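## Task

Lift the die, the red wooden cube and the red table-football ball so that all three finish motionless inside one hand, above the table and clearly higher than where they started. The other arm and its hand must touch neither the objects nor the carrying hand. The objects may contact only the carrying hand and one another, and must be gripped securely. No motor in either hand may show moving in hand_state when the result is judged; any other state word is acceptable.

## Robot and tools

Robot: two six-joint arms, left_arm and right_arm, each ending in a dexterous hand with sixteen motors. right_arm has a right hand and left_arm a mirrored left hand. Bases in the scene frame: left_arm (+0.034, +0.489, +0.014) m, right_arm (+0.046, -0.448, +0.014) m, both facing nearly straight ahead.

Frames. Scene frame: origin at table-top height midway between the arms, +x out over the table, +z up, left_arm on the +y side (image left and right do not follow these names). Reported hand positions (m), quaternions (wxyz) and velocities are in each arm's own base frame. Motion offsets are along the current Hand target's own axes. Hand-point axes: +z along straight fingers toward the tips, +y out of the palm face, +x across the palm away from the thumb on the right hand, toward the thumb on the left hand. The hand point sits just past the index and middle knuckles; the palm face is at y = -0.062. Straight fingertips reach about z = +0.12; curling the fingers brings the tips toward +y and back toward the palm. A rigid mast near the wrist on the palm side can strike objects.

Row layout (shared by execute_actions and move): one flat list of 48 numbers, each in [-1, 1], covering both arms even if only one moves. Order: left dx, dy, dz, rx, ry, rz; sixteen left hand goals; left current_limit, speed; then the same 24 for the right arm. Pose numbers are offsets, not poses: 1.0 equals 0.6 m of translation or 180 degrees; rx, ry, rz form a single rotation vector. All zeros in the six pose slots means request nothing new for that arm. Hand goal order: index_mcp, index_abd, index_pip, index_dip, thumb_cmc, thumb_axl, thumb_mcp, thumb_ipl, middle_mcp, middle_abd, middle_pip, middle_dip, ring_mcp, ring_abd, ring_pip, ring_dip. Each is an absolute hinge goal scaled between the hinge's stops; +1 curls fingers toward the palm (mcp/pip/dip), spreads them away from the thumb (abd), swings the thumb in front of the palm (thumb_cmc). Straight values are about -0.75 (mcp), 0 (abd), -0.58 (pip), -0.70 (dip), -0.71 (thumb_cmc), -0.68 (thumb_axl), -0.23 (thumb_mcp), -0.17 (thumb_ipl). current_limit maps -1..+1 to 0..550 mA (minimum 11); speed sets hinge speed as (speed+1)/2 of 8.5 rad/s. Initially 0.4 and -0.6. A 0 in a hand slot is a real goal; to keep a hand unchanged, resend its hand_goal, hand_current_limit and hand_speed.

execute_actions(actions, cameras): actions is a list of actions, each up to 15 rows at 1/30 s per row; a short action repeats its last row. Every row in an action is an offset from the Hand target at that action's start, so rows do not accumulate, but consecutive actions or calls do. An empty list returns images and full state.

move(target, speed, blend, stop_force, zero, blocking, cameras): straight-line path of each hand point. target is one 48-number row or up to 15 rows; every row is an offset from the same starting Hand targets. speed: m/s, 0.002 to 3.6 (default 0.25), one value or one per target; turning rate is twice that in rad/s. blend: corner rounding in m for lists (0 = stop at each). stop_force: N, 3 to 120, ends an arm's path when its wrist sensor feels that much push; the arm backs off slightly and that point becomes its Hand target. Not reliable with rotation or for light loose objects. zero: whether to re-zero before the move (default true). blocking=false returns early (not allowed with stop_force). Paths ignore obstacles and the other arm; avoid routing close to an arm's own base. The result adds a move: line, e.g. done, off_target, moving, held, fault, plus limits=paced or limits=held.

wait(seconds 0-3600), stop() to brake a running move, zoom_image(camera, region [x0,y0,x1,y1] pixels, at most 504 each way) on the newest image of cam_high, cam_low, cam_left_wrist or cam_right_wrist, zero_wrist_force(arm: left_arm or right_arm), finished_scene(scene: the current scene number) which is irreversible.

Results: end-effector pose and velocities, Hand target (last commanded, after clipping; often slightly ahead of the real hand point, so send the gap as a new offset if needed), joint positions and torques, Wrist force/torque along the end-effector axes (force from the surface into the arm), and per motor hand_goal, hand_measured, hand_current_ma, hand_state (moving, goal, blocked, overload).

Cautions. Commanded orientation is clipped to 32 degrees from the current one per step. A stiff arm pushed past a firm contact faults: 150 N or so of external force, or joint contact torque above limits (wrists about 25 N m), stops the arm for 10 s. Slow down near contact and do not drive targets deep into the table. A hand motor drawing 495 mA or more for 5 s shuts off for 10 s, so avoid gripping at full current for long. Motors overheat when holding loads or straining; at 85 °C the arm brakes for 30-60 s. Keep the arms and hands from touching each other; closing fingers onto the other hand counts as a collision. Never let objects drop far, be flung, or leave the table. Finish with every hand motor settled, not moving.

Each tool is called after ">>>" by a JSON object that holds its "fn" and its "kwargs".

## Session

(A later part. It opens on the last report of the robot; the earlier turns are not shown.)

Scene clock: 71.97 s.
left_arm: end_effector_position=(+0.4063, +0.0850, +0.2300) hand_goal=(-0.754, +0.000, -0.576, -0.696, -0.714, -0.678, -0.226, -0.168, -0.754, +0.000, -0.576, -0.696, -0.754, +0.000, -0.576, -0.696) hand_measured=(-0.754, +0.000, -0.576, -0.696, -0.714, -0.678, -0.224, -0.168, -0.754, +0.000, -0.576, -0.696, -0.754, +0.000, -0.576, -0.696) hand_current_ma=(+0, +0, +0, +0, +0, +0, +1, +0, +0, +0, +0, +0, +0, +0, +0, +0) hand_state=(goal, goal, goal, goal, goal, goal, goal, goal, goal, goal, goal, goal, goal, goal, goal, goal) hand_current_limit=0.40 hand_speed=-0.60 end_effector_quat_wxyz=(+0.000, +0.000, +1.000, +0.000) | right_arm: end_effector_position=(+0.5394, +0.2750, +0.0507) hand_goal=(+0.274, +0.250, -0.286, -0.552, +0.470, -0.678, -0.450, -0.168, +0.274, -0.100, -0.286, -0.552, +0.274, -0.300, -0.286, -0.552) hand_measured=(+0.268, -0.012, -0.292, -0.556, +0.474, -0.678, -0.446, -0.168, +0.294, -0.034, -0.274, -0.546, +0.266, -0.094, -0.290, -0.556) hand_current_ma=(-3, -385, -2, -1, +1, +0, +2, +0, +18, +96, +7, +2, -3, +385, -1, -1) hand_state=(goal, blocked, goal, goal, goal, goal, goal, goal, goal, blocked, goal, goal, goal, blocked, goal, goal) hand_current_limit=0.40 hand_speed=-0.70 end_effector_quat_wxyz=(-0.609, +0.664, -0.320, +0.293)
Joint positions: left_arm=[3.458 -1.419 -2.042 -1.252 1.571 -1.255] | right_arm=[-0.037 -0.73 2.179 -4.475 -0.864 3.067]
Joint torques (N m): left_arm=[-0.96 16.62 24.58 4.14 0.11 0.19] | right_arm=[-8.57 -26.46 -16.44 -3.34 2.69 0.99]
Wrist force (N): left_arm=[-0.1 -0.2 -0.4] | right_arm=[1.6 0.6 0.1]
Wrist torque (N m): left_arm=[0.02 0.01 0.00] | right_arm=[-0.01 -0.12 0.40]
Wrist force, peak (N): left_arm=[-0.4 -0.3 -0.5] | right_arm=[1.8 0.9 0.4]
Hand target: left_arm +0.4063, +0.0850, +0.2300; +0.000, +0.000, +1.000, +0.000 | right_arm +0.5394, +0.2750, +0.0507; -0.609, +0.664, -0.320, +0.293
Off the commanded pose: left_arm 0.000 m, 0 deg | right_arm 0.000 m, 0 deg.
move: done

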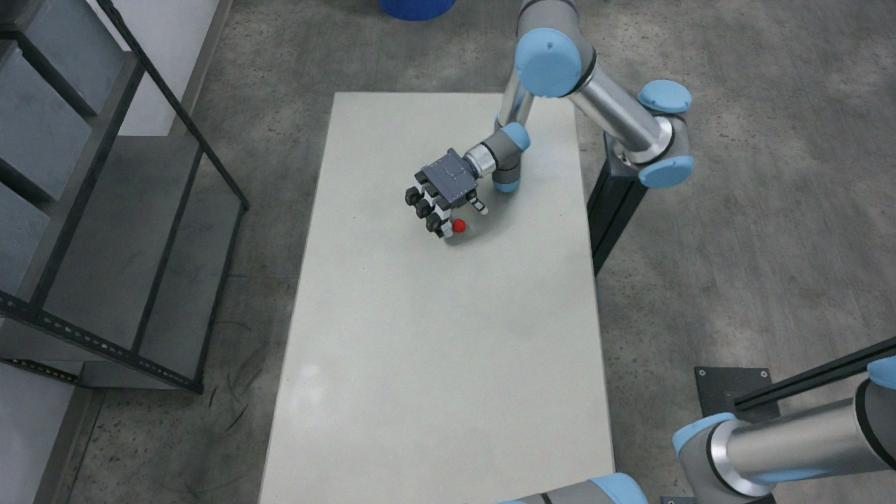

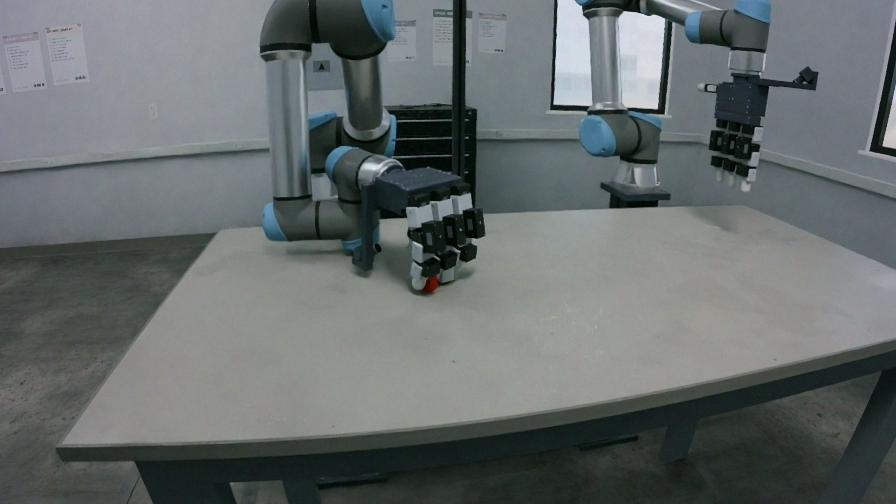

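>>> {"fn": "move", "kwargs": {"target": [0,0,0,0,0,0,-0.754,0,-0.576,-0.696,-0.714,-0.678,-0.226,-0.168,-0.754,0,-0.576,-0.696,-0.754,0,-0.576,-0.696,0.4,-0.6,0.005,0,0,0,0,0,0.274,0.25,-0.285,-0.551,0.471,-0.677,-0.45,-0.168,0.274,-0.1,-0.285,-0.551,0.274,-0.3,-0.285,-0.551,0.4,-0.7], "speed": 0.05}}

>>> {"fn": "move", "kwargs": {"target": [0,0,0,0,0,0,-0.754,0,-0.576,-0.696,-0.714,-0.678,-0.226,-0.168,-0.754,0,-0.576,-0.696,-0.754,0,-0.576,-0.696,0.4,-0.6,0,0,0,0,0,0,0.274,0.25,-0.285,-0.551,0.471,-0.677,-0.0225,-0.168,0.274,-0.1,-0.285,-0.551,0.274,-0.3,-0.285,-0.551,0.4,-0.92], "cameras": ["cam_high","cam_low"]}}

>>> {"fn": "zoom_image", "kwargs": {"camera": "cam_high", "region": [410, 170, 510, 270]}}

>>> {"fn": "zoom_image", "kwargs": {"camera": "cam_low", "region": [390, 230, 480, 300]}}

Scene clock: 74.90 s.
left_arm: end_effector_position=(+0.4063, +0.0850, +0.2300) hand_goal=(-0.754, +0.000, -0.576, -0.696, -0.714, -0.678, -0.226, -0.168, -0.754, +0.000, -0.576, -0.696, -0.754, +0.000, -0.576, -0.696) hand_measured=(-0.754, +0.000, -0.576, -0.696, -0.714, -0.678, -0.224, -0.168, -0.754, +0.000, -0.576, -0.696, -0.754, +0.000, -0.576, -0.696) hand_current_ma=(+0, +0, +0, +0, +0, +0, +1, +0, +0, +0, +0, +0, +0, +0, +0, +0) hand_state=(goal, goal, goal, goal, goal, goal, goal, goal, goal, goal, goal, goal, goal, goal, goal, goal) hand_current_limit=0.40 hand_speed=-0.60 end_effector_quat_wxyz=(+0.000, +0.000, +1.000, +0.000) | right_arm: end_effector_position=(+0.5412, +0.2727, +0.0507) hand_goal=(+0.274, +0.250, -0.286, -0.552, +0.470, -0.678, -0.450, -0.168, +0.274, -0.100, -0.286, -0.552, +0.274, -0.300, -0.286, -0.552) hand_measured=(+0.268, -0.012, -0.292, -0.556, +0.474, -0.678, -0.446, -0.168, +0.294, -0.034, -0.274, -0.546, +0.266, -0.094, -0.290, -0.556) hand_current_ma=(-3, -385, -2, -1, +1, +0, +2, +0, +18, +96, +7, +2, -3, +385, -1, -1) hand_state=(goal, blocked, goal, goal, goal, goal, goal, goal, goal, blocked, goal, goal, goal, blocked, goal, goal) hand_current_limit=0.40 hand_speed=-0.70 end_effector_quat_wxyz=(-0.609, +0.664, -0.320, +0.293)
Joint positions: left_arm=[3.458 -1.419 -2.042 -1.252 1.571 -1.255] | right_arm=[-0.043 -0.729 2.176 -4.472 -0.858 3.066]
Joint torques (N m): left_arm=[-1.24 17.4 25.02 4.31 0.07 0.23] | right_arm=[-8.15 -26.4 -17.1 0.31 2.74 -2.88]
Wrist force (N): left_arm=[-0.2 -0.3 -0.1] | right_arm=[1.4 0.7 0.3]
Wrist torque (N m): left_arm=[-0.02 0.03 -0.01] | right_arm=[-0.01 -0.09 0.39]
Wrist force, peak (N): left_arm=[-0.2 -0.4 -0.6] | right_arm=[1.6 0.8 0.2]
Hand target: left_arm +0.4063, +0.0850, +0.2300; +0.000, +0.000, +1.000, +0.000 | right_arm +0.5413, +0.2726, +0.0507; -0.609, +0.664, -0.320, +0.293
Off the commanded pose: left_arm 0.000 m, 0 deg | right_arm 0.000 m, 0 deg.
move: done

Scene clock: 77.10 s.
left_arm: end_effector_position=(+0.4063, +0.0850, +0.2300) hand_goal=(-0.754, +0.000, -0.576, -0.696, -0.714, -0.678, -0.226, -0.168, -0.754, +0.000, -0.576, -0.696, -0.754, +0.000, -0.576, -0.696) hand_measured=(-0.754, +0.000, -0.576, -0.696, -0.714, -0.678, -0.224, -0.168, -0.754, +0.000, -0.576, -0.696, -0.754, +0.000, -0.576, -0.696) hand_current_ma=(+0, +0, +0, +0, +0, +0, +1, +0, +0, +0, +0, +0, +0, +0, +0, +0) hand_state=(goal, goal, goal, goal, goal, goal, goal, goal, goal, goal, goal, goal, goal, goal, goal, goal) hand_current_limit=0.40 hand_speed=-0.60 end_effector_quat_wxyz=(+0.000, +0.000, +1.000, +0.000) | right_arm: end_effector_position=(+0.5413, +0.2726, +0.0507) hand_goal=(+0.274, +0.250, -0.286, -0.552, +0.470, -0.678, -0.022, -0.168, +0.274, -0.100, -0.286, -0.552, +0.274, -0.300, -0.286, -0.552) hand_measured=(+0.240, -0.012, -0.308, -0.566, +0.468, -0.678, -0.058, -0.174, +0.296, -0.042, -0.272, -0.546, +0.266, -0.104, -0.290, -0.556) hand_current_ma=(-45, -385, -19, -10, -1, +0, -67, -5, +23, +76, +11, +3, -4, +385, -2, -1) hand_state=(blocked, blocked, blocked, goal, goal, goal, blocked, goal, blocked, blocked, goal, goal, goal, blocked, goal, goal) hand_current_limit=0.40 hand_speed=-0.92 end_effector_quat_wxyz=(-0.609, +0.664, -0.320, +0.293)
Joint positions: left_arm=[3.458 -1.419 -2.042 -1.252 1.571 -1.255] | right_arm=[-0.043 -0.729 2.176 -4.471 -0.858 3.066]
Joint torques (N m): left_arm=[-0.9 17.47 25.12 4.23 0.23 0.13] | right_arm=[-8.18 -26.69 -16.79 0.15 2.6 -2.64]
Wrist force (N): left_arm=[-0.1 -0.2 -0.2] | right_arm=[1.5 0.1 0.0]
Wrist torque (N m): left_arm=[-0.01 0.02 0.00] | right_arm=[-0.07 -0.10 0.40]
Wrist force, peak (N): left_arm=[-0.3 -0.1 -0.6] | right_arm=[1.5 1.1 -0.1]
Hand target: left_arm +0.4063, +0.0850, +0.2300; +0.000, +0.000, +1.000, +0.000 | right_arm +0.5413, +0.2726, +0.0507; -0.609, +0.664, -0.320, +0.293
Off the commanded pose: left_arm 0.000 m, 0 deg | right_arm 0.000 m, 0 deg.
move: done

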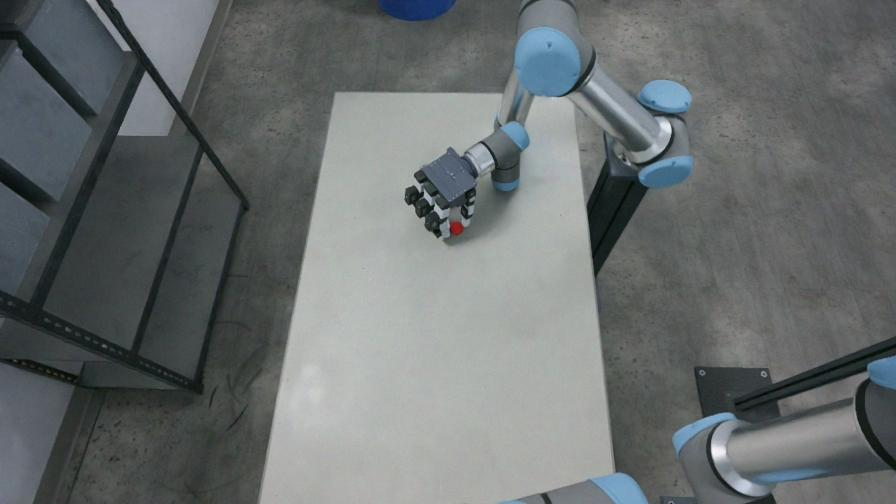

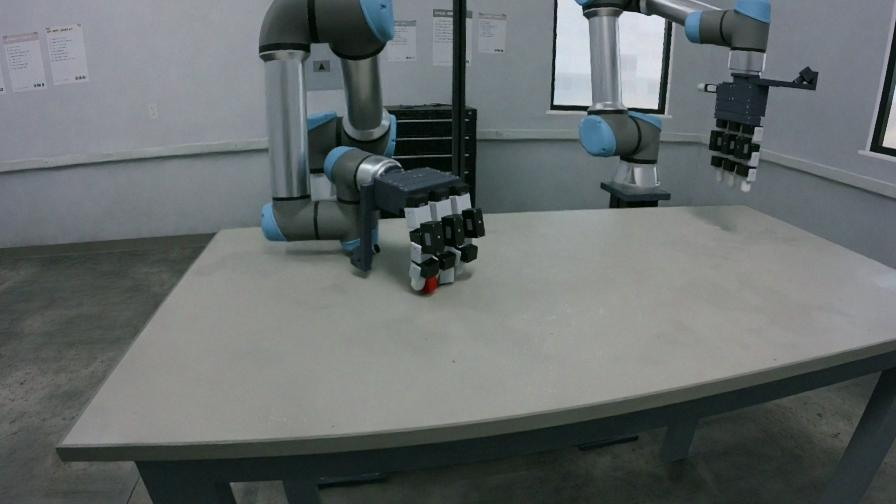

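Scaled by 5.040.

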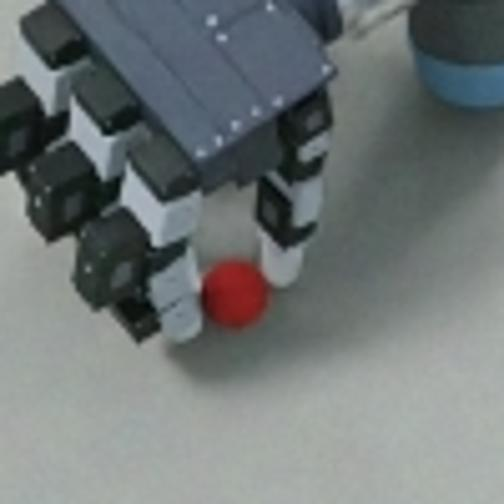

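Scaled by 5.600.

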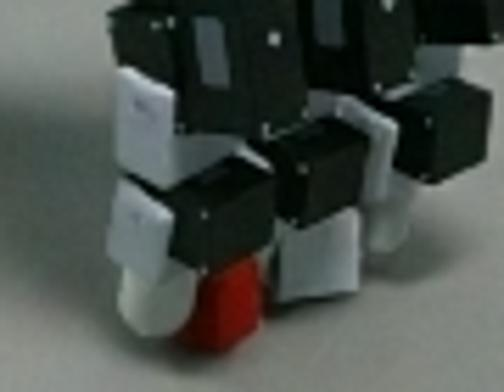

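>>> {"fn": "move", "kwargs": {"target": [0,0,0,0,0,0,-0.754,0,-0.576,-0.696,-0.714,-0.678,-0.226,-0.168,-0.754,0,-0.576,-0.696,-0.754,0,-0.576,-0.696,0.4,-0.6,0,0,0,0,0,0,0.474,0.25,-0.165,-0.49,0.471,-0.677,0.16,-0.07,0.294,-0.1,-0.285,-0.551,0.274,-0.3,-0.285,-0.551,0.4,-0.94], "cameras": ["cam_high","cam_low"]}}

>>> {"fn": "zoom_image", "kwargs": {"camera": "cam_high", "region": [410, 170, 510, 270]}}

>>> {"fn": "zoom_image", "kwargs": {"camera": "cam_low", "region": [390, 230, 480, 300]}}

Scene clock: 79.23 s.
left_arm: end_effector_position=(+0.4063, +0.0850, +0.2300) hand_goal=(-0.754, +0.000, -0.576, -0.696, -0.714, -0.678, -0.226, -0.168, -0.754, +0.000, -0.576, -0.696, -0.754, +0.000, -0.576, -0.696) hand_measured=(-0.754, +0.000, -0.576, -0.696, -0.714, -0.678, -0.224, -0.168, -0.754, +0.000, -0.576, -0.696, -0.754, +0.000, -0.576, -0.696) hand_current_ma=(+0, +0, +0, +0, +0, +0, +1, +0, +0, +0, +0, +0, +0, +0, +0, +0) hand_state=(goal, goal, goal, goal, goal, goal, goal, goal, goal, goal, goal, goal, goal, goal, goal, goal) hand_current_limit=0.40 hand_speed=-0.60 end_effector_quat_wxyz=(+0.000, +0.000, +1.000, +0.000) | right_arm: end_effector_position=(+0.5413, +0.2726, +0.0507) hand_goal=(+0.474, +0.250, -0.166, -0.490, +0.470, -0.678, +0.160, -0.070, +0.294, -0.100, -0.286, -0.552, +0.274, -0.300, -0.286, -0.552) hand_measured=(+0.154, +0.156, -0.300, -0.566, +0.436, -0.694, +0.094, -0.106, +0.380, -0.048, -0.236, -0.526, +0.246, -0.242, -0.304, -0.560) hand_current_ma=(-384, -168, -367, -145, -39, -17, -178, -70, +202, +63, +75, +25, -33, +77, -15, -4) hand_state=(blocked, blocked, blocked, blocked, blocked, goal, blocked, blocked, blocked, blocked, blocked, blocked, blocked, blocked, goal, goal) hand_current_limit=0.40 hand_speed=-0.94 end_effector_quat_wxyz=(-0.609, +0.664, -0.320, +0.293)
Joint positions: left_arm=[3.458 -1.419 -2.042 -1.252 1.571 -1.255] | right_arm=[-0.043 -0.729 2.176 -4.471 -0.858 3.066]
Joint torques (N m): left_arm=[-0.76 17.35 25.43 4.38 0.09 0.17] | right_arm=[-6.97 -27.69 -16.57 0.12 2.34 -2.63]
Wrist force (N): left_arm=[-0.2 -0.1 -0.3] | right_arm=[1.3 0.1 0.3]
Wrist torque (N m): left_arm=[0.02 0.02 -0.01] | right_arm=[-0.05 -0.08 0.36]
Wrist force, peak (N): left_arm=[-0.3 -0.5 -0.4] | right_arm=[1.4 1.2 0.2]
Hand target: left_arm +0.4063, +0.0850, +0.2300; +0.000, +0.000, +1.000, +0.000 | right_arm +0.5413, +0.2726, +0.0507; -0.609, +0.664, -0.320, +0.293
Off the commanded pose: left_arm 0.000 m, 0 deg | right_arm 0.000 m, 0 deg.
move: done

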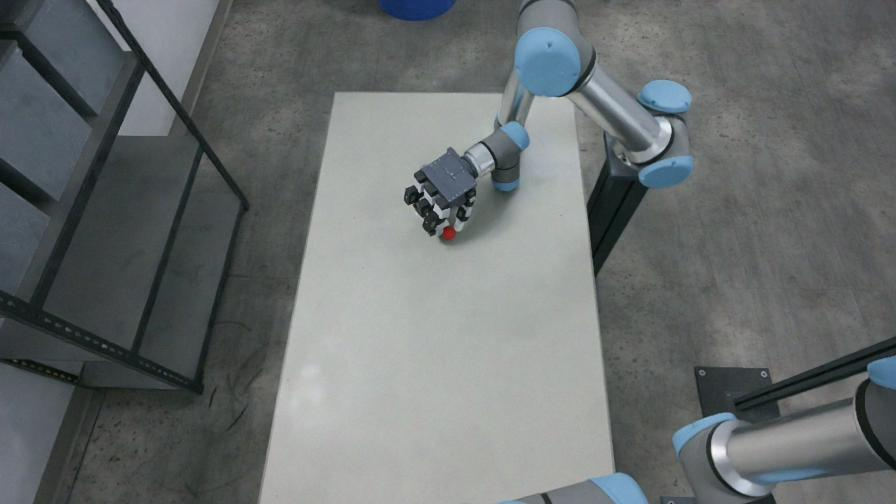

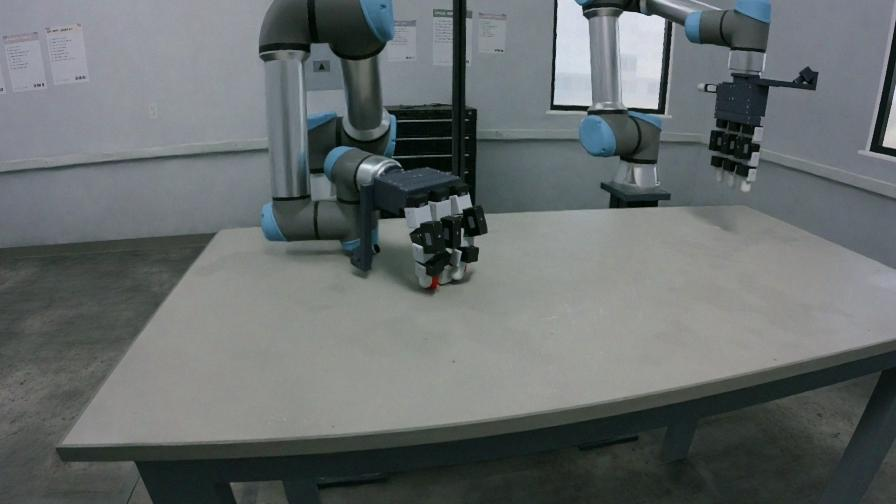

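Scaled by 5.040.

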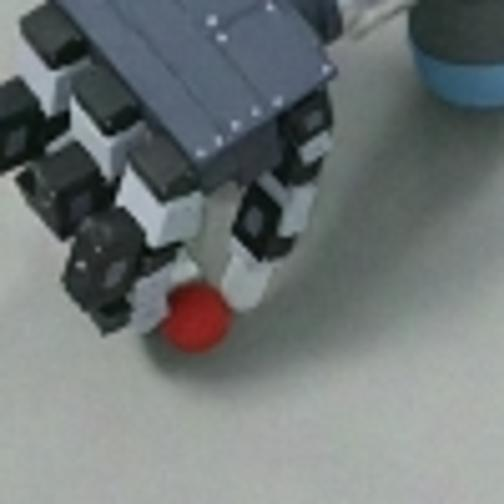

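Scaled by 5.600.

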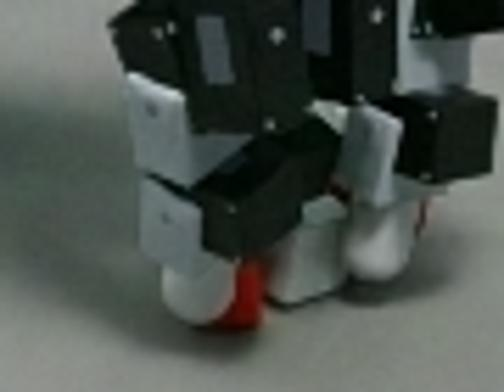

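>>> {"fn": "move", "kwargs": {"target": [0,0,0,0,0,0,-0.754,0,-0.576,-0.696,-0.714,-0.678,-0.226,-0.168,-0.754,0,-0.576,-0.696,-0.754,0,-0.576,-0.696,0.4,-0.6,0,0,0,0,0,0,0.154,0.156,-0.3,-0.566,0.471,-0.677,0.0,-0.168,0.36,-0.048,-0.236,-0.526,0.246,-0.242,-0.3,-0.551,0.4,-0.94]}}

>>> {"fn": "move", "kwargs": {"target": [0,0,0,0,0,0,-0.754,0,-0.576,-0.696,-0.714,-0.678,-0.226,-0.168,-0.754,0,-0.576,-0.696,-0.754,0,-0.576,-0.696,0.4,-0.6,0,0,0,0,0,0,0.154,0.156,-0.3,-0.566,0.471,-0.677,-0.45,-0.168,0.36,-0.048,-0.236,-0.526,0.246,-0.242,-0.3,-0.551,0.4,-0.9], "cameras": ["cam_high","cam_low"]}}

>>> {"fn": "zoom_image", "kwargs": {"camera": "cam_high", "region": [410, 170, 510, 270]}}

>>> {"fn": "zoom_image", "kwargs": {"camera": "cam_low", "region": [390, 230, 480, 300]}}

Scene clock: 83.33 s.
left_arm: end_effector_position=(+0.4063, +0.0850, +0.2300) hand_goal=(-0.754, +0.000, -0.576, -0.696, -0.714, -0.678, -0.226, -0.168, -0.754, +0.000, -0.576, -0.696, -0.754, +0.000, -0.576, -0.696) hand_measured=(-0.754, +0.000, -0.576, -0.696, -0.714, -0.678, -0.224, -0.168, -0.754, +0.000, -0.576, -0.696, -0.754, +0.000, -0.576, -0.696) hand_current_ma=(+0, +0, +0, +0, +0, +0, +1, +0, +0, +0, +0, +0, +0, +0, +0, +0) hand_state=(goal, goal, goal, goal, goal, goal, goal, goal, goal, goal, goal, goal, goal, goal, goal, goal) hand_current_limit=0.40 hand_speed=-0.60 end_effector_quat_wxyz=(+0.000, +0.000, +1.000, +0.000) | right_arm: end_effector_position=(+0.5413, +0.2726, +0.0507) hand_goal=(+0.154, +0.156, -0.300, -0.566, +0.470, -0.678, +0.000, -0.168, +0.360, -0.048, -0.236, -0.526, +0.246, -0.242, -0.300, -0.552) hand_measured=(+0.156, +0.150, -0.298, -0.570, +0.468, -0.680, +0.000, -0.166, +0.380, -0.048, -0.224, -0.518, +0.244, -0.238, -0.306, -0.556) hand_current_ma=(+0, -2, +0, -1, +0, -1, +0, +1, +19, +0, +7, +4, +0, +1, -2, -2) hand_state=(goal, goal, goal, goal, goal, goal, goal, goal, blocked, goal, goal, goal, goal, goal, goal, goal) hand_current_limit=0.40 hand_speed=-0.94 end_effector_quat_wxyz=(-0.609, +0.664, -0.320, +0.293)
Joint positions: left_arm=[3.458 -1.419 -2.042 -1.252 1.571 -1.255] | right_arm=[-0.043 -0.729 2.176 -4.471 -0.858 3.066]
Joint torques (N m): left_arm=[-1.34 16.93 24.83 4.59 0.14 0.08] | right_arm=[-6.98 -29.25 -14.46 0.11 1.34 -2.23]
Wrist force (N): left_arm=[0.1 -0.1 -0.4] | right_arm=[1.3 0.3 0.4]
Wrist torque (N m): left_arm=[0.02 -0.02 0.02] | right_arm=[-0.05 -0.08 0.37]
Wrist force, peak (N): left_arm=[-0.4 -0.3 -0.7] | right_arm=[1.4 1.1 0.0]
Hand target: left_arm +0.4063, +0.0850, +0.2300; +0.000, +0.000, +1.000, +0.000 | right_arm +0.5413, +0.2726, +0.0507; -0.609, +0.664, -0.320, +0.293
Off the commanded pose: left_arm 0.000 m, 0 deg | right_arm 0.000 m, 0 deg.
move: done

Scene clock: 85.23 s.
left_arm: end_effector_position=(+0.4063, +0.0850, +0.2300) hand_goal=(-0.754, +0.000, -0.576, -0.696, -0.714, -0.678, -0.226, -0.168, -0.754, +0.000, -0.576, -0.696, -0.754, +0.000, -0.576, -0.696) hand_measured=(-0.754, +0.000, -0.576, -0.696, -0.714, -0.678, -0.224, -0.168, -0.754, +0.000, -0.576, -0.696, -0.754, +0.000, -0.576, -0.696) hand_current_ma=(+0, +0, +0, +0, +0, +0, +1, +0, +0, +0, +0, +0, +0, +0, +0, +0) hand_state=(goal, goal, goal, goal, goal, goal, goal, goal, goal, goal, goal, goal, goal, goal, goal, goal) hand_current_limit=0.40 hand_speed=-0.60 end_effector_quat_wxyz=(+0.000, +0.000, +1.000, +0.000) | right_arm: end_effector_position=(+0.5413, +0.2726, +0.0507) hand_goal=(+0.154, +0.156, -0.300, -0.566, +0.470, -0.678, -0.450, -0.168, +0.360, -0.048, -0.236, -0.526, +0.246, -0.242, -0.300, -0.552) hand_measured=(+0.156, +0.150, -0.298, -0.570, +0.468, -0.680, -0.444, -0.166, +0.380, -0.048, -0.224, -0.518, +0.244, -0.238, -0.306, -0.556) hand_current_ma=(+0, -2, +0, -1, +0, -1, +3, +1, +19, +0, +7, +4, +0, +1, -2, -2) hand_state=(goal, goal, goal, goal, goal, goal, goal, goal, blocked, goal, goal, goal, goal, goal, goal, goal) hand_current_limit=0.40 hand_speed=-0.90 end_effector_quat_wxyz=(-0.609, +0.664, -0.320, +0.293)
Joint positions: left_arm=[3.458 -1.419 -2.042 -1.252 1.571 -1.255] | right_arm=[-0.043 -0.729 2.176 -4.471 -0.858 3.066]
Joint torques (N m): left_arm=[-1.03 17.54 25.21 4.37 0.07 0.2] | right_arm=[-6.47 -30.18 -14.32 -0.04 0.82 -2.24]
Wrist force (N): left_arm=[-0.1 -0.1 -0.4] | right_arm=[1.3 0.0 0.0]
Wrist torque (N m): left_arm=[0.01 0.00 0.00] | right_arm=[-0.05 -0.07 0.36]
Wrist force, peak (N): left_arm=[-0.2 -0.4 -0.5] | right_arm=[1.5 0.6 0.2]
Hand target: left_arm +0.4063, +0.0850, +0.2300; +0.000, +0.000, +1.000, +0.000 | right_arm +0.5413, +0.2726, +0.0507; -0.609, +0.664, -0.320, +0.293
Off the commanded pose: left_arm 0.000 m, 0 deg | right_arm 0.000 m, 0 deg.
move: done

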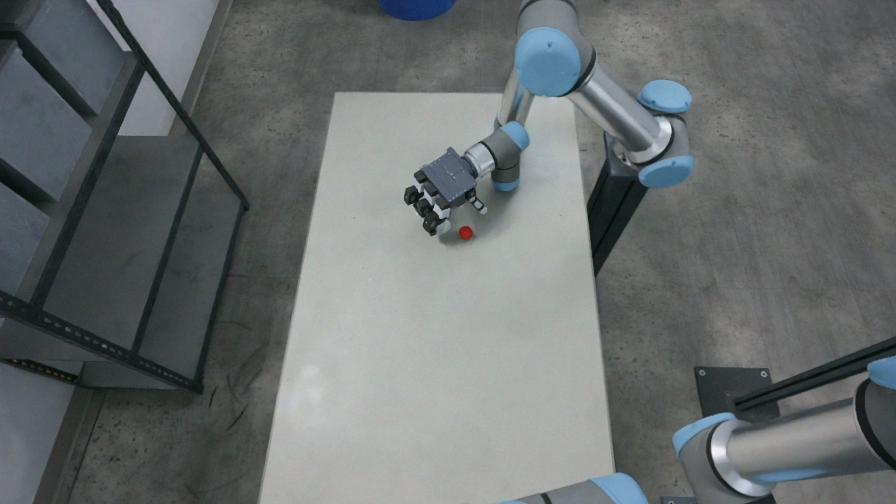

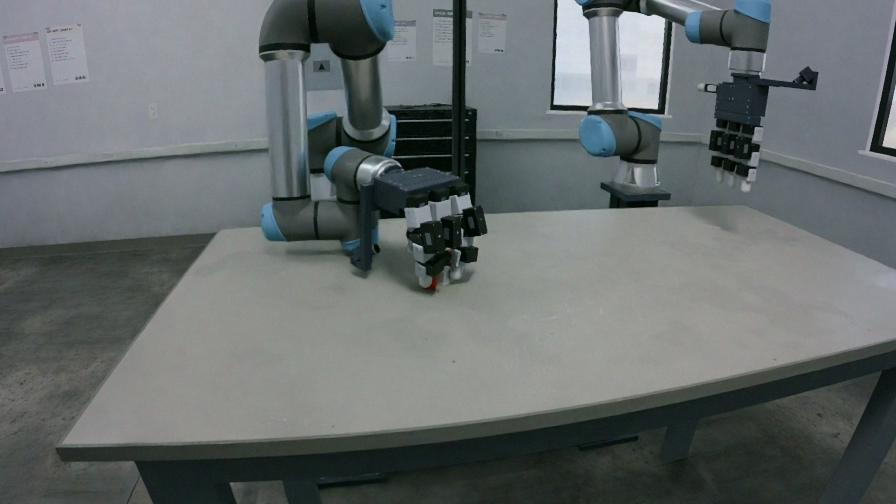

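Scaled by 5.040.

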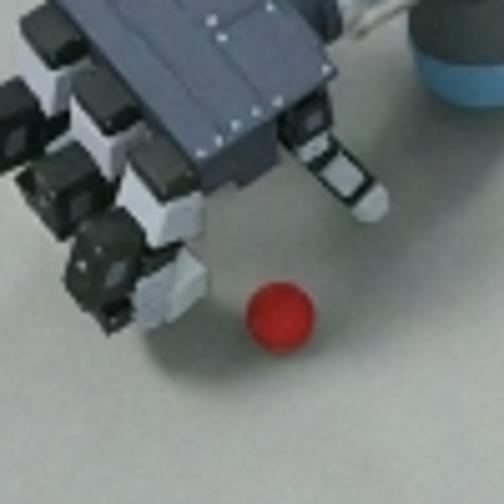

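Scaled by 5.600.

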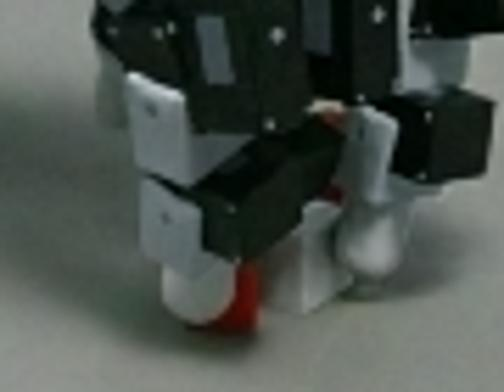

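>>> {"fn": "move", "kwargs": {"target": [0,0,0,0,0,0,-0.754,0,-0.576,-0.696,-0.714,-0.678,-0.226,-0.168,-0.754,0,-0.576,-0.696,-0.754,0,-0.576,-0.696,0.4,-0.6,0,0,0,0,0,0,0.154,-0.15,-0.3,-0.566,0.471,-0.677,-0.45,-0.168,0.36,0,-0.236,-0.526,0.246,0.2,-0.3,-0.551,0.4,-0.93]}}

>>> {"fn": "move", "kwargs": {"target": [0,0,0,0,0,0,-0.754,0,-0.576,-0.696,-0.714,-0.678,-0.226,-0.168,-0.754,0,-0.576,-0.696,-0.754,0,-0.576,-0.696,0.4,-0.6,0,-0.1096,-0.0096,0,0,0,0.154,-0.15,-0.3,-0.566,0.471,-0.677,-0.45,-0.168,0.36,0,-0.236,-0.526,0.246,0.2,-0.3,-0.551,0.4,-0.93], "speed": 0.1, "cameras": ["cam_high","cam_low"]}}

>>> {"fn": "zoom_image", "kwargs": {"camera": "cam_high", "region": [410, 170, 510, 270]}}

>>> {"fn": "zoom_image", "kwargs": {"camera": "cam_low", "region": [380, 220, 500, 300]}}

Scene clock: 89.07 s.
left_arm: end_effector_position=(+0.4063, +0.0850, +0.2300) hand_goal=(-0.754, +0.000, -0.576, -0.696, -0.714, -0.678, -0.226, -0.168, -0.754, +0.000, -0.576, -0.696, -0.754, +0.000, -0.576, -0.696) hand_measured=(-0.754, +0.000, -0.576, -0.696, -0.714, -0.678, -0.224, -0.168, -0.754, +0.000, -0.576, -0.696, -0.754, +0.000, -0.576, -0.696) hand_current_ma=(+0, +0, +0, +0, +0, +0, +1, +0, +0, +0, +0, +0, +0, +0, +0, +0) hand_state=(goal, goal, goal, goal, goal, goal, goal, goal, goal, goal, goal, goal, goal, goal, goal, goal) hand_current_limit=0.40 hand_speed=-0.60 end_effector_quat_wxyz=(+0.000, +0.000, +1.000, +0.000) | right_arm: end_effector_position=(+0.5413, +0.2726, +0.0507) hand_goal=(+0.154, -0.150, -0.300, -0.566, +0.470, -0.678, -0.450, -0.168, +0.360, +0.000, -0.236, -0.526, +0.246, +0.200, -0.300, -0.552) hand_measured=(+0.156, -0.146, -0.298, -0.570, +0.468, -0.680, -0.444, -0.166, +0.364, -0.004, -0.234, -0.524, +0.246, +0.196, -0.304, -0.556) hand_current_ma=(+0, +1, +0, -1, +0, -1, +3, +1, +2, -1, +0, +1, +0, -1, -1, -1) hand_state=(goal, goal, goal, goal, goal, goal, goal, goal, goal, goal, goal, goal, goal, goal, goal, goal) hand_current_limit=0.40 hand_speed=-0.93 end_effector_quat_wxyz=(-0.609, +0.664, -0.320, +0.293)
Joint positions: left_arm=[3.458 -1.419 -2.042 -1.252 1.571 -1.255] | right_arm=[-0.043 -0.729 2.176 -4.471 -0.858 3.066]
Joint torques (N m): left_arm=[-1.03 17.62 25.49 4.46 0.12 0.25] | right_arm=[-4.45 -32.76 -13.04 -0.19 -0.13 -1.92]
Wrist force (N): left_arm=[-0.2 -0.1 -0.4] | right_arm=[1.3 0.5 0.0]
Wrist torque (N m): left_arm=[0.02 0.02 -0.02] | right_arm=[0.00 -0.07 0.38]
Wrist force, peak (N): left_arm=[-0.2 -0.4 -0.6] | right_arm=[1.7 0.9 0.1]
Hand target: left_arm +0.4063, +0.0850, +0.2300; +0.000, +0.000, +1.000, +0.000 | right_arm +0.5413, +0.2726, +0.0507; -0.609, +0.664, -0.320, +0.293
Off the commanded pose: left_arm 0.000 m, 0 deg | right_arm 0.000 m, 0 deg.
move: done

Scene clock: 90.30 s.
left_arm: end_effector_position=(+0.4063, +0.0850, +0.2300) hand_goal=(-0.754, +0.000, -0.576, -0.696, -0.714, -0.678, -0.226, -0.168, -0.754, +0.000, -0.576, -0.696, -0.754, +0.000, -0.576, -0.696) hand_measured=(-0.754, +0.000, -0.576, -0.696, -0.714, -0.678, -0.224, -0.168, -0.754, +0.000, -0.576, -0.696, -0.754, +0.000, -0.576, -0.696) hand_current_ma=(+0, +0, +0, +0, +0, +0, +1, +0, +0, +0, +0, +0, +0, +0, +0, +0) hand_state=(goal, goal, goal, goal, goal, goal, goal, goal, goal, goal, goal, goal, goal, goal, goal, goal) hand_current_limit=0.40 hand_speed=-0.60 end_effector_quat_wxyz=(+0.000, +0.000, +1.000, +0.000) | right_arm: end_effector_position=(+0.5413, +0.2726, +0.1167) hand_goal=(+0.154, -0.150, -0.300, -0.566, +0.470, -0.678, -0.450, -0.168, +0.360, +0.000, -0.236, -0.526, +0.246, +0.200, -0.300, -0.552) hand_measured=(+0.156, -0.146, -0.298, -0.570, +0.470, -0.680, -0.444, -0.166, +0.364, -0.004, -0.234, -0.524, +0.246, +0.196, -0.304, -0.556) hand_current_ma=(+0, +1, +0, -1, +0, -1, +3, +1, +1, -1, +0, +1, +0, -1, -1, -1) hand_state=(goal, goal, goal, goal, goal, goal, goal, goal, goal, goal, goal, goal, goal, goal, goal, goal) hand_current_limit=0.40 hand_speed=-0.93 end_effector_quat_wxyz=(-0.609, +0.664, -0.320, +0.293)
Joint positions: left_arm=[3.458 -1.419 -2.042 -1.252 1.571 -1.255] | right_arm=[-0.043 -0.917 2.211 -4.319 -0.858 3.066]
Joint torques (N m): left_arm=[-1.05 17.53 25.64 4.37 0.12 0.24] | right_arm=[-5.9 -43.78 5.34 0.32 2.2 -2.89]
Wrist force (N): left_arm=[-0.1 0.0 -0.3] | right_arm=[1.3 0.6 0.2]
Wrist torque (N m): left_arm=[0.02 0.02 0.00] | right_arm=[0.00 -0.09 0.37]
Wrist force, peak (N): left_arm=[-0.3 -0.4 -0.6] | right_arm=[1.4 1.2 0.3]
Hand target: left_arm +0.4063, +0.0850, +0.2300; +0.000, +0.000, +1.000, +0.000 | right_arm +0.5413, +0.2726, +0.1167; -0.609, +0.664, -0.320, +0.293
Off the commanded pose: left_arm 0.000 m, 0 deg | right_arm 0.000 m, 0 deg.
move: done

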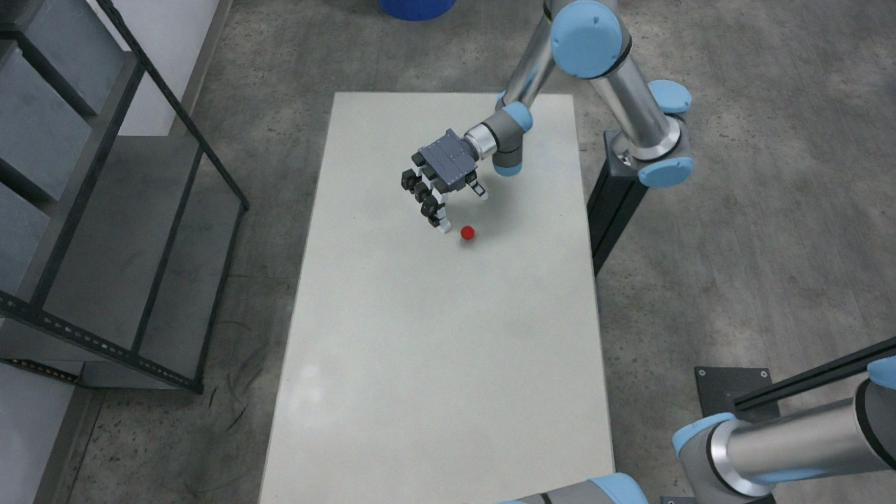

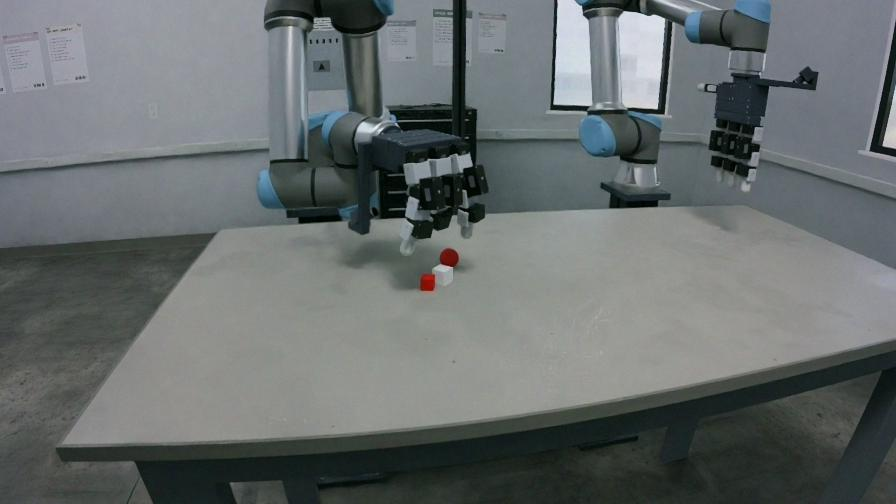

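Scaled by 5.040.

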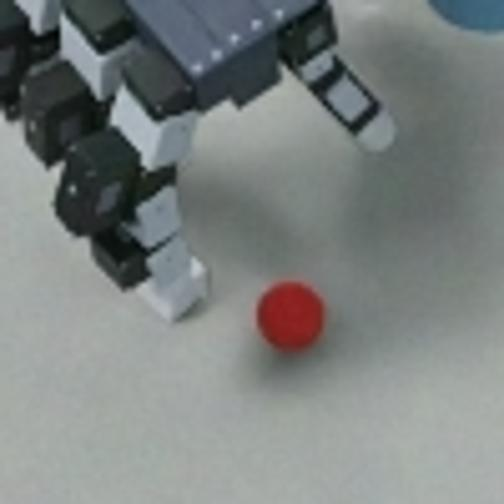

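Scaled by 4.200.

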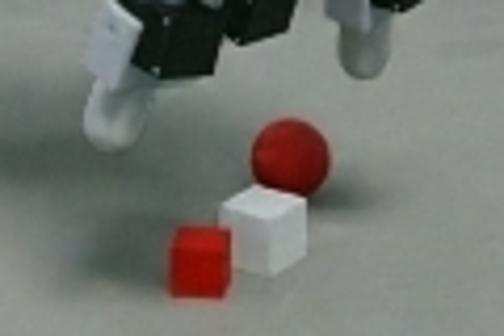

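>>> {"fn": "move", "kwargs": {"target": [0,0,0,0,0,0,-0.754,0,-0.576,-0.696,-0.714,-0.678,-0.226,-0.168,-0.754,0,-0.576,-0.696,-0.754,0,-0.576,-0.696,0.4,-0.6,-0.0572,0.047,-0.0027,0,-0.0166,-0.0015,0.274,-0.25,-0.285,-0.551,0.471,-0.677,-0.45,-0.168,0.274,-0.333,-0.285,-0.551,0.274,0.333,-0.285,-0.551,0.4,-0.7], "speed": 0.06, "cameras": ["cam_high","cam_low"]}}

>>> {"fn": "zoom_image", "kwargs": {"camera": "cam_high", "region": [410, 170, 510, 270]}}

>>> {"fn": "zoom_image", "kwargs": {"camera": "cam_low", "region": [380, 220, 500, 300]}}

Scene clock: 96.47 s.
left_arm: end_effector_position=(+0.4063, +0.0850, +0.2300) hand_goal=(-0.754, +0.000, -0.576, -0.696, -0.714, -0.678, -0.226, -0.168, -0.754, +0.000, -0.576, -0.696, -0.754, +0.000, -0.576, -0.696) hand_measured=(-0.754, +0.000, -0.576, -0.696, -0.714, -0.678, -0.224, -0.168, -0.754, +0.000, -0.576, -0.696, -0.754, +0.000, -0.576, -0.696) hand_current_ma=(+0, +0, +0, +0, +0, +0, +1, +0, +0, +0, +0, +0, +0, +0, +0, +0) hand_state=(goal, goal, goal, goal, goal, goal, goal, goal, goal, goal, goal, goal, goal, goal, goal, goal) hand_current_limit=0.40 hand_speed=-0.60 end_effector_quat_wxyz=(+0.000, +0.000, +1.000, +0.000) | right_arm: end_effector_position=(+0.5168, +0.2969, +0.0889) hand_goal=(+0.274, -0.250, -0.286, -0.552, +0.470, -0.678, -0.450, -0.168, +0.274, -0.334, -0.286, -0.552, +0.274, +0.332, -0.286, -0.552) hand_measured=(+0.274, -0.244, -0.288, -0.556, +0.470, -0.680, -0.444, -0.166, +0.280, -0.328, -0.284, -0.550, +0.274, +0.326, -0.290, -0.556) hand_current_ma=(+0, +2, +0, -1, +0, -1, +3, +1, +2, +2, +0, +1, +0, -2, -1, -1) hand_state=(goal, goal, goal, goal, goal, goal, goal, goal, goal, goal, goal, goal, goal, goal, goal, goal) hand_current_limit=0.40 hand_speed=-0.70 end_effector_quat_wxyz=(-0.616, +0.673, -0.303, +0.277)
Joint positions: left_arm=[3.458 -1.419 -2.042 -1.252 1.571 -1.255] | right_arm=[-0.001 -0.844 2.23 -4.41 -0.848 3.064]
Joint torques (N m): left_arm=[-0.86 17.91 25.52 4.48 0.13 0.21] | right_arm=[8.79 -24.28 7.17 -3.34 2.7 1.38]
Wrist force (N): left_arm=[-0.2 0.0 -0.3] | right_arm=[1.3 0.3 0.1]
Wrist torque (N m): left_arm=[0.03 0.02 -0.01] | right_arm=[-0.03 -0.10 0.36]
Wrist force, peak (N): left_arm=[-0.3 -0.2 -0.7] | right_arm=[1.7 0.7 0.4]
Hand target: left_arm +0.4063, +0.0850, +0.2300; +0.000, +0.000, +1.000, +0.000 | right_arm +0.5167, +0.2969, +0.0888; -0.616, +0.673, -0.303, +0.277
Off the commanded pose: left_arm 0.000 m, 0 deg | right_arm 0.000 m, 0 deg.
move: done

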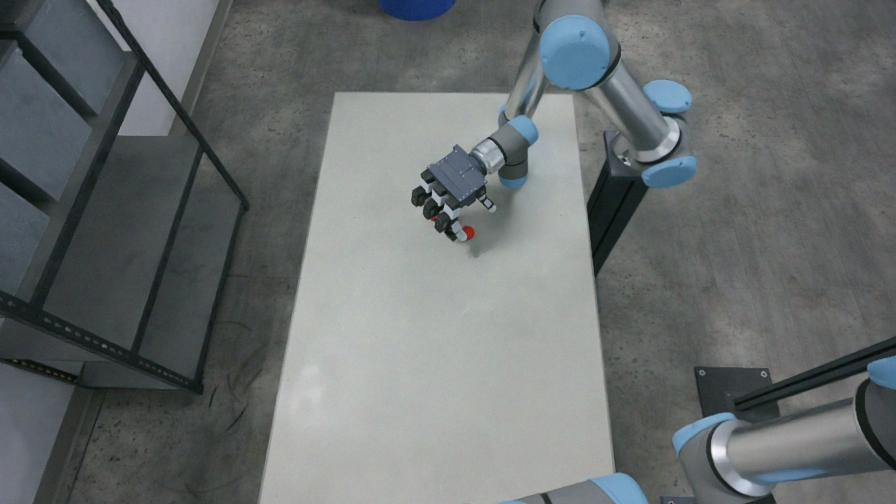

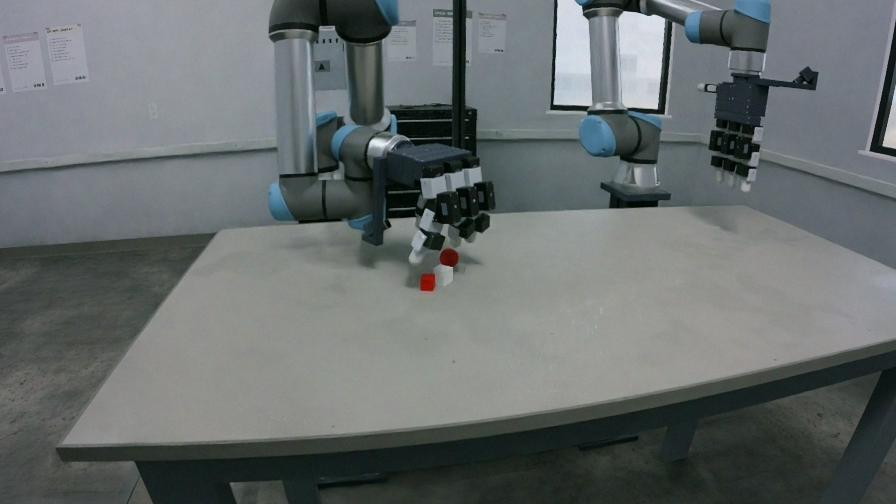

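Scaled by 5.040.

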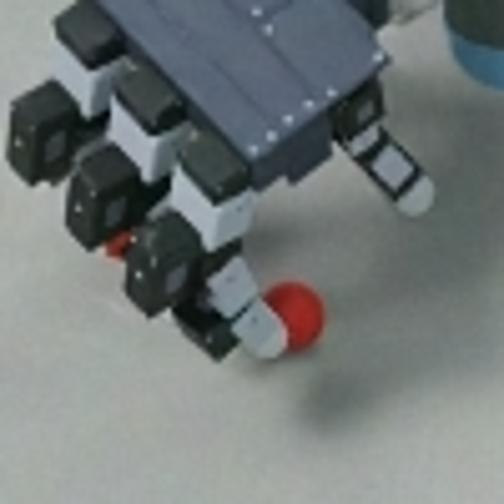

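Scaled by 4.200.

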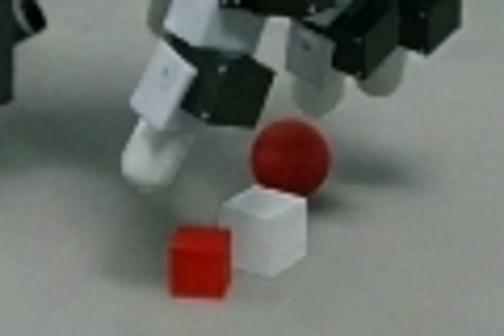

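>>> {"fn": "move", "kwargs": {"target": [0,0,0,0,0,0,-0.754,0,-0.576,-0.696,-0.714,-0.678,-0.226,-0.168,-0.754,0,-0.576,-0.696,-0.754,0,-0.576,-0.696,0.4,-0.6,0.0213,0.019,0.014,0,0,0,0.274,-0.25,-0.285,-0.551,0.471,-0.677,-0.45,-0.168,0.274,-0.333,-0.285,-0.551,0.274,0.333,-0.285,-0.551,0.4,-0.7], "speed": 0.06, "cameras": ["cam_high","cam_low"]}}

>>> {"fn": "zoom_image", "kwargs": {"camera": "cam_high", "region": [410, 170, 510, 270]}}

>>> {"fn": "zoom_image", "kwargs": {"camera": "cam_low", "region": [380, 220, 500, 300]}}

Scene clock: 98.30 s.
left_arm: end_effector_position=(+0.4063, +0.0850, +0.2300) hand_goal=(-0.754, +0.000, -0.576, -0.696, -0.714, -0.678, -0.226, -0.168, -0.754, +0.000, -0.576, -0.696, -0.754, +0.000, -0.576, -0.696) hand_measured=(-0.754, +0.000, -0.576, -0.696, -0.714, -0.678, -0.224, -0.168, -0.754, +0.000, -0.576, -0.696, -0.754, +0.000, -0.576, -0.696) hand_current_ma=(+0, +0, +0, +0, +0, +0, +1, +0, +0, +0, +0, +0, +0, +0, +0, +0) hand_state=(goal, goal, goal, goal, goal, goal, goal, goal, goal, goal, goal, goal, goal, goal, goal, goal) hand_current_limit=0.40 hand_speed=-0.60 end_effector_quat_wxyz=(+0.000, +0.000, +1.000, +0.000) | right_arm: end_effector_position=(+0.5306, +0.2923, +0.0768) hand_goal=(+0.274, -0.250, -0.286, -0.552, +0.470, -0.678, -0.450, -0.168, +0.274, -0.334, -0.286, -0.552, +0.274, +0.332, -0.286, -0.552) hand_measured=(+0.274, -0.244, -0.288, -0.556, +0.470, -0.680, -0.444, -0.166, +0.280, -0.328, -0.284, -0.550, +0.274, +0.326, -0.290, -0.556) hand_current_ma=(+0, +1, +0, -1, +0, -1, +3, +1, +2, +2, +0, +1, +0, -2, -1, -1) hand_state=(goal, goal, goal, goal, goal, goal, goal, goal, goal, goal, goal, goal, goal, goal, goal, goal) hand_current_limit=0.40 hand_speed=-0.70 end_effector_quat_wxyz=(-0.616, +0.673, -0.303, +0.277)
Joint positions: left_arm=[3.458 -1.419 -2.042 -1.252 1.571 -1.255] | right_arm=[-0.013 -0.803 2.19 -4.41 -0.836 3.062]
Joint torques (N m): left_arm=[-1.04 18.02 25.96 4.45 0.08 0.23] | right_arm=[-8.8 -26.25 -18.97 0.49 2.71 -2.82]
Wrist force (N): left_arm=[-0.2 -0.2 -0.2] | right_arm=[1.1 0.5 0.0]
Wrist torque (N m): left_arm=[0.00 0.03 -0.01] | right_arm=[0.00 -0.05 0.35]
Wrist force, peak (N): left_arm=[-0.3 -0.4 -0.7] | right_arm=[1.6 0.5 0.3]
Hand target: left_arm +0.4063, +0.0850, +0.2300; +0.000, +0.000, +1.000, +0.000 | right_arm +0.5307, +0.2922, +0.0767; -0.616, +0.673, -0.303, +0.277
Off the commanded pose: left_arm 0.000 m, 0 deg | right_arm 0.000 m, 0 deg.
move: done

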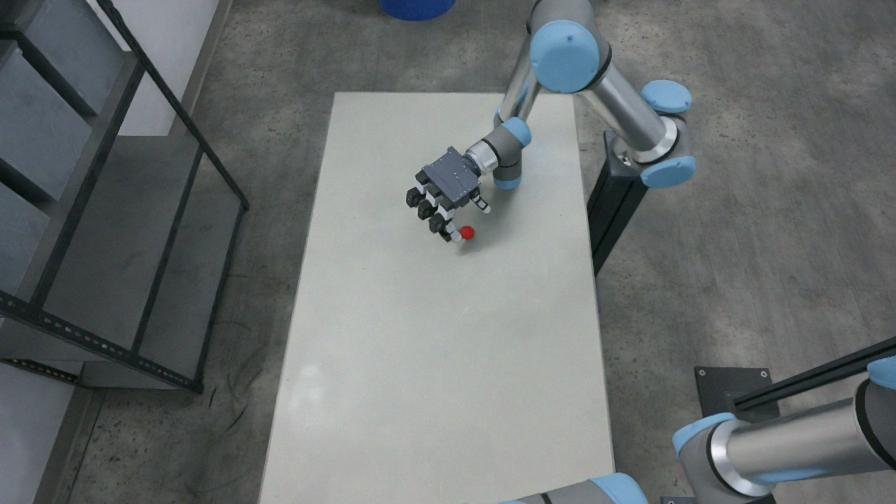

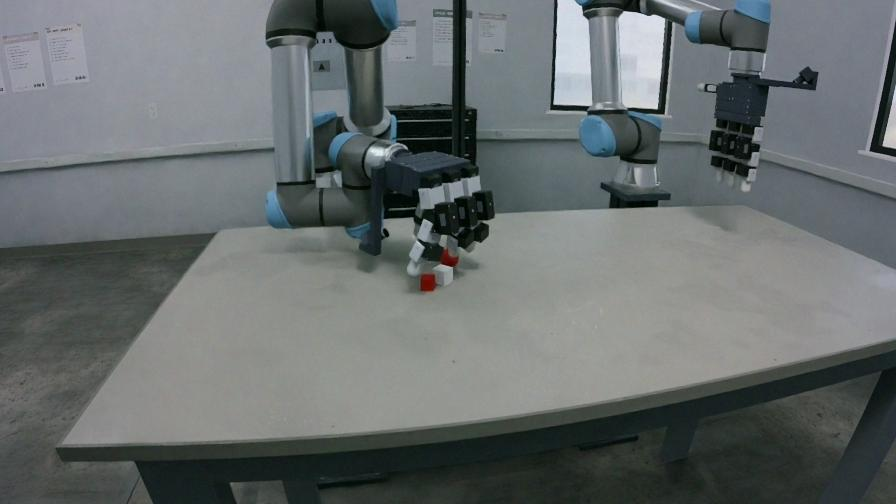

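Scaled by 5.040.

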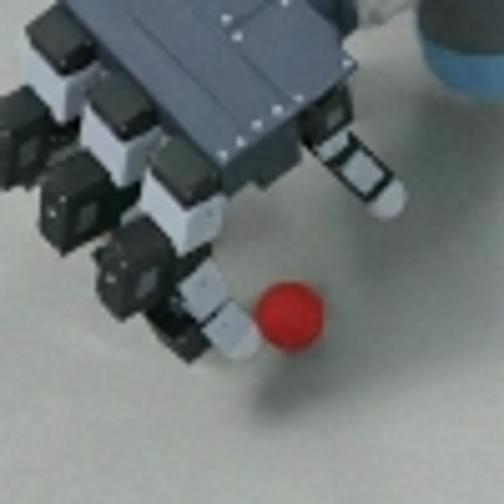

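Scaled by 4.200.

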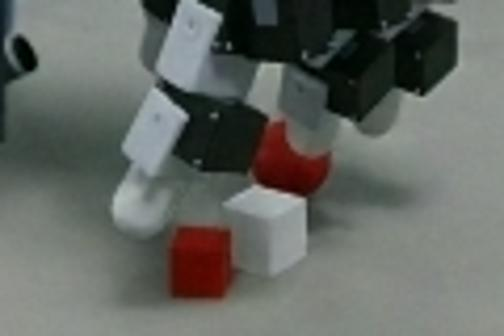

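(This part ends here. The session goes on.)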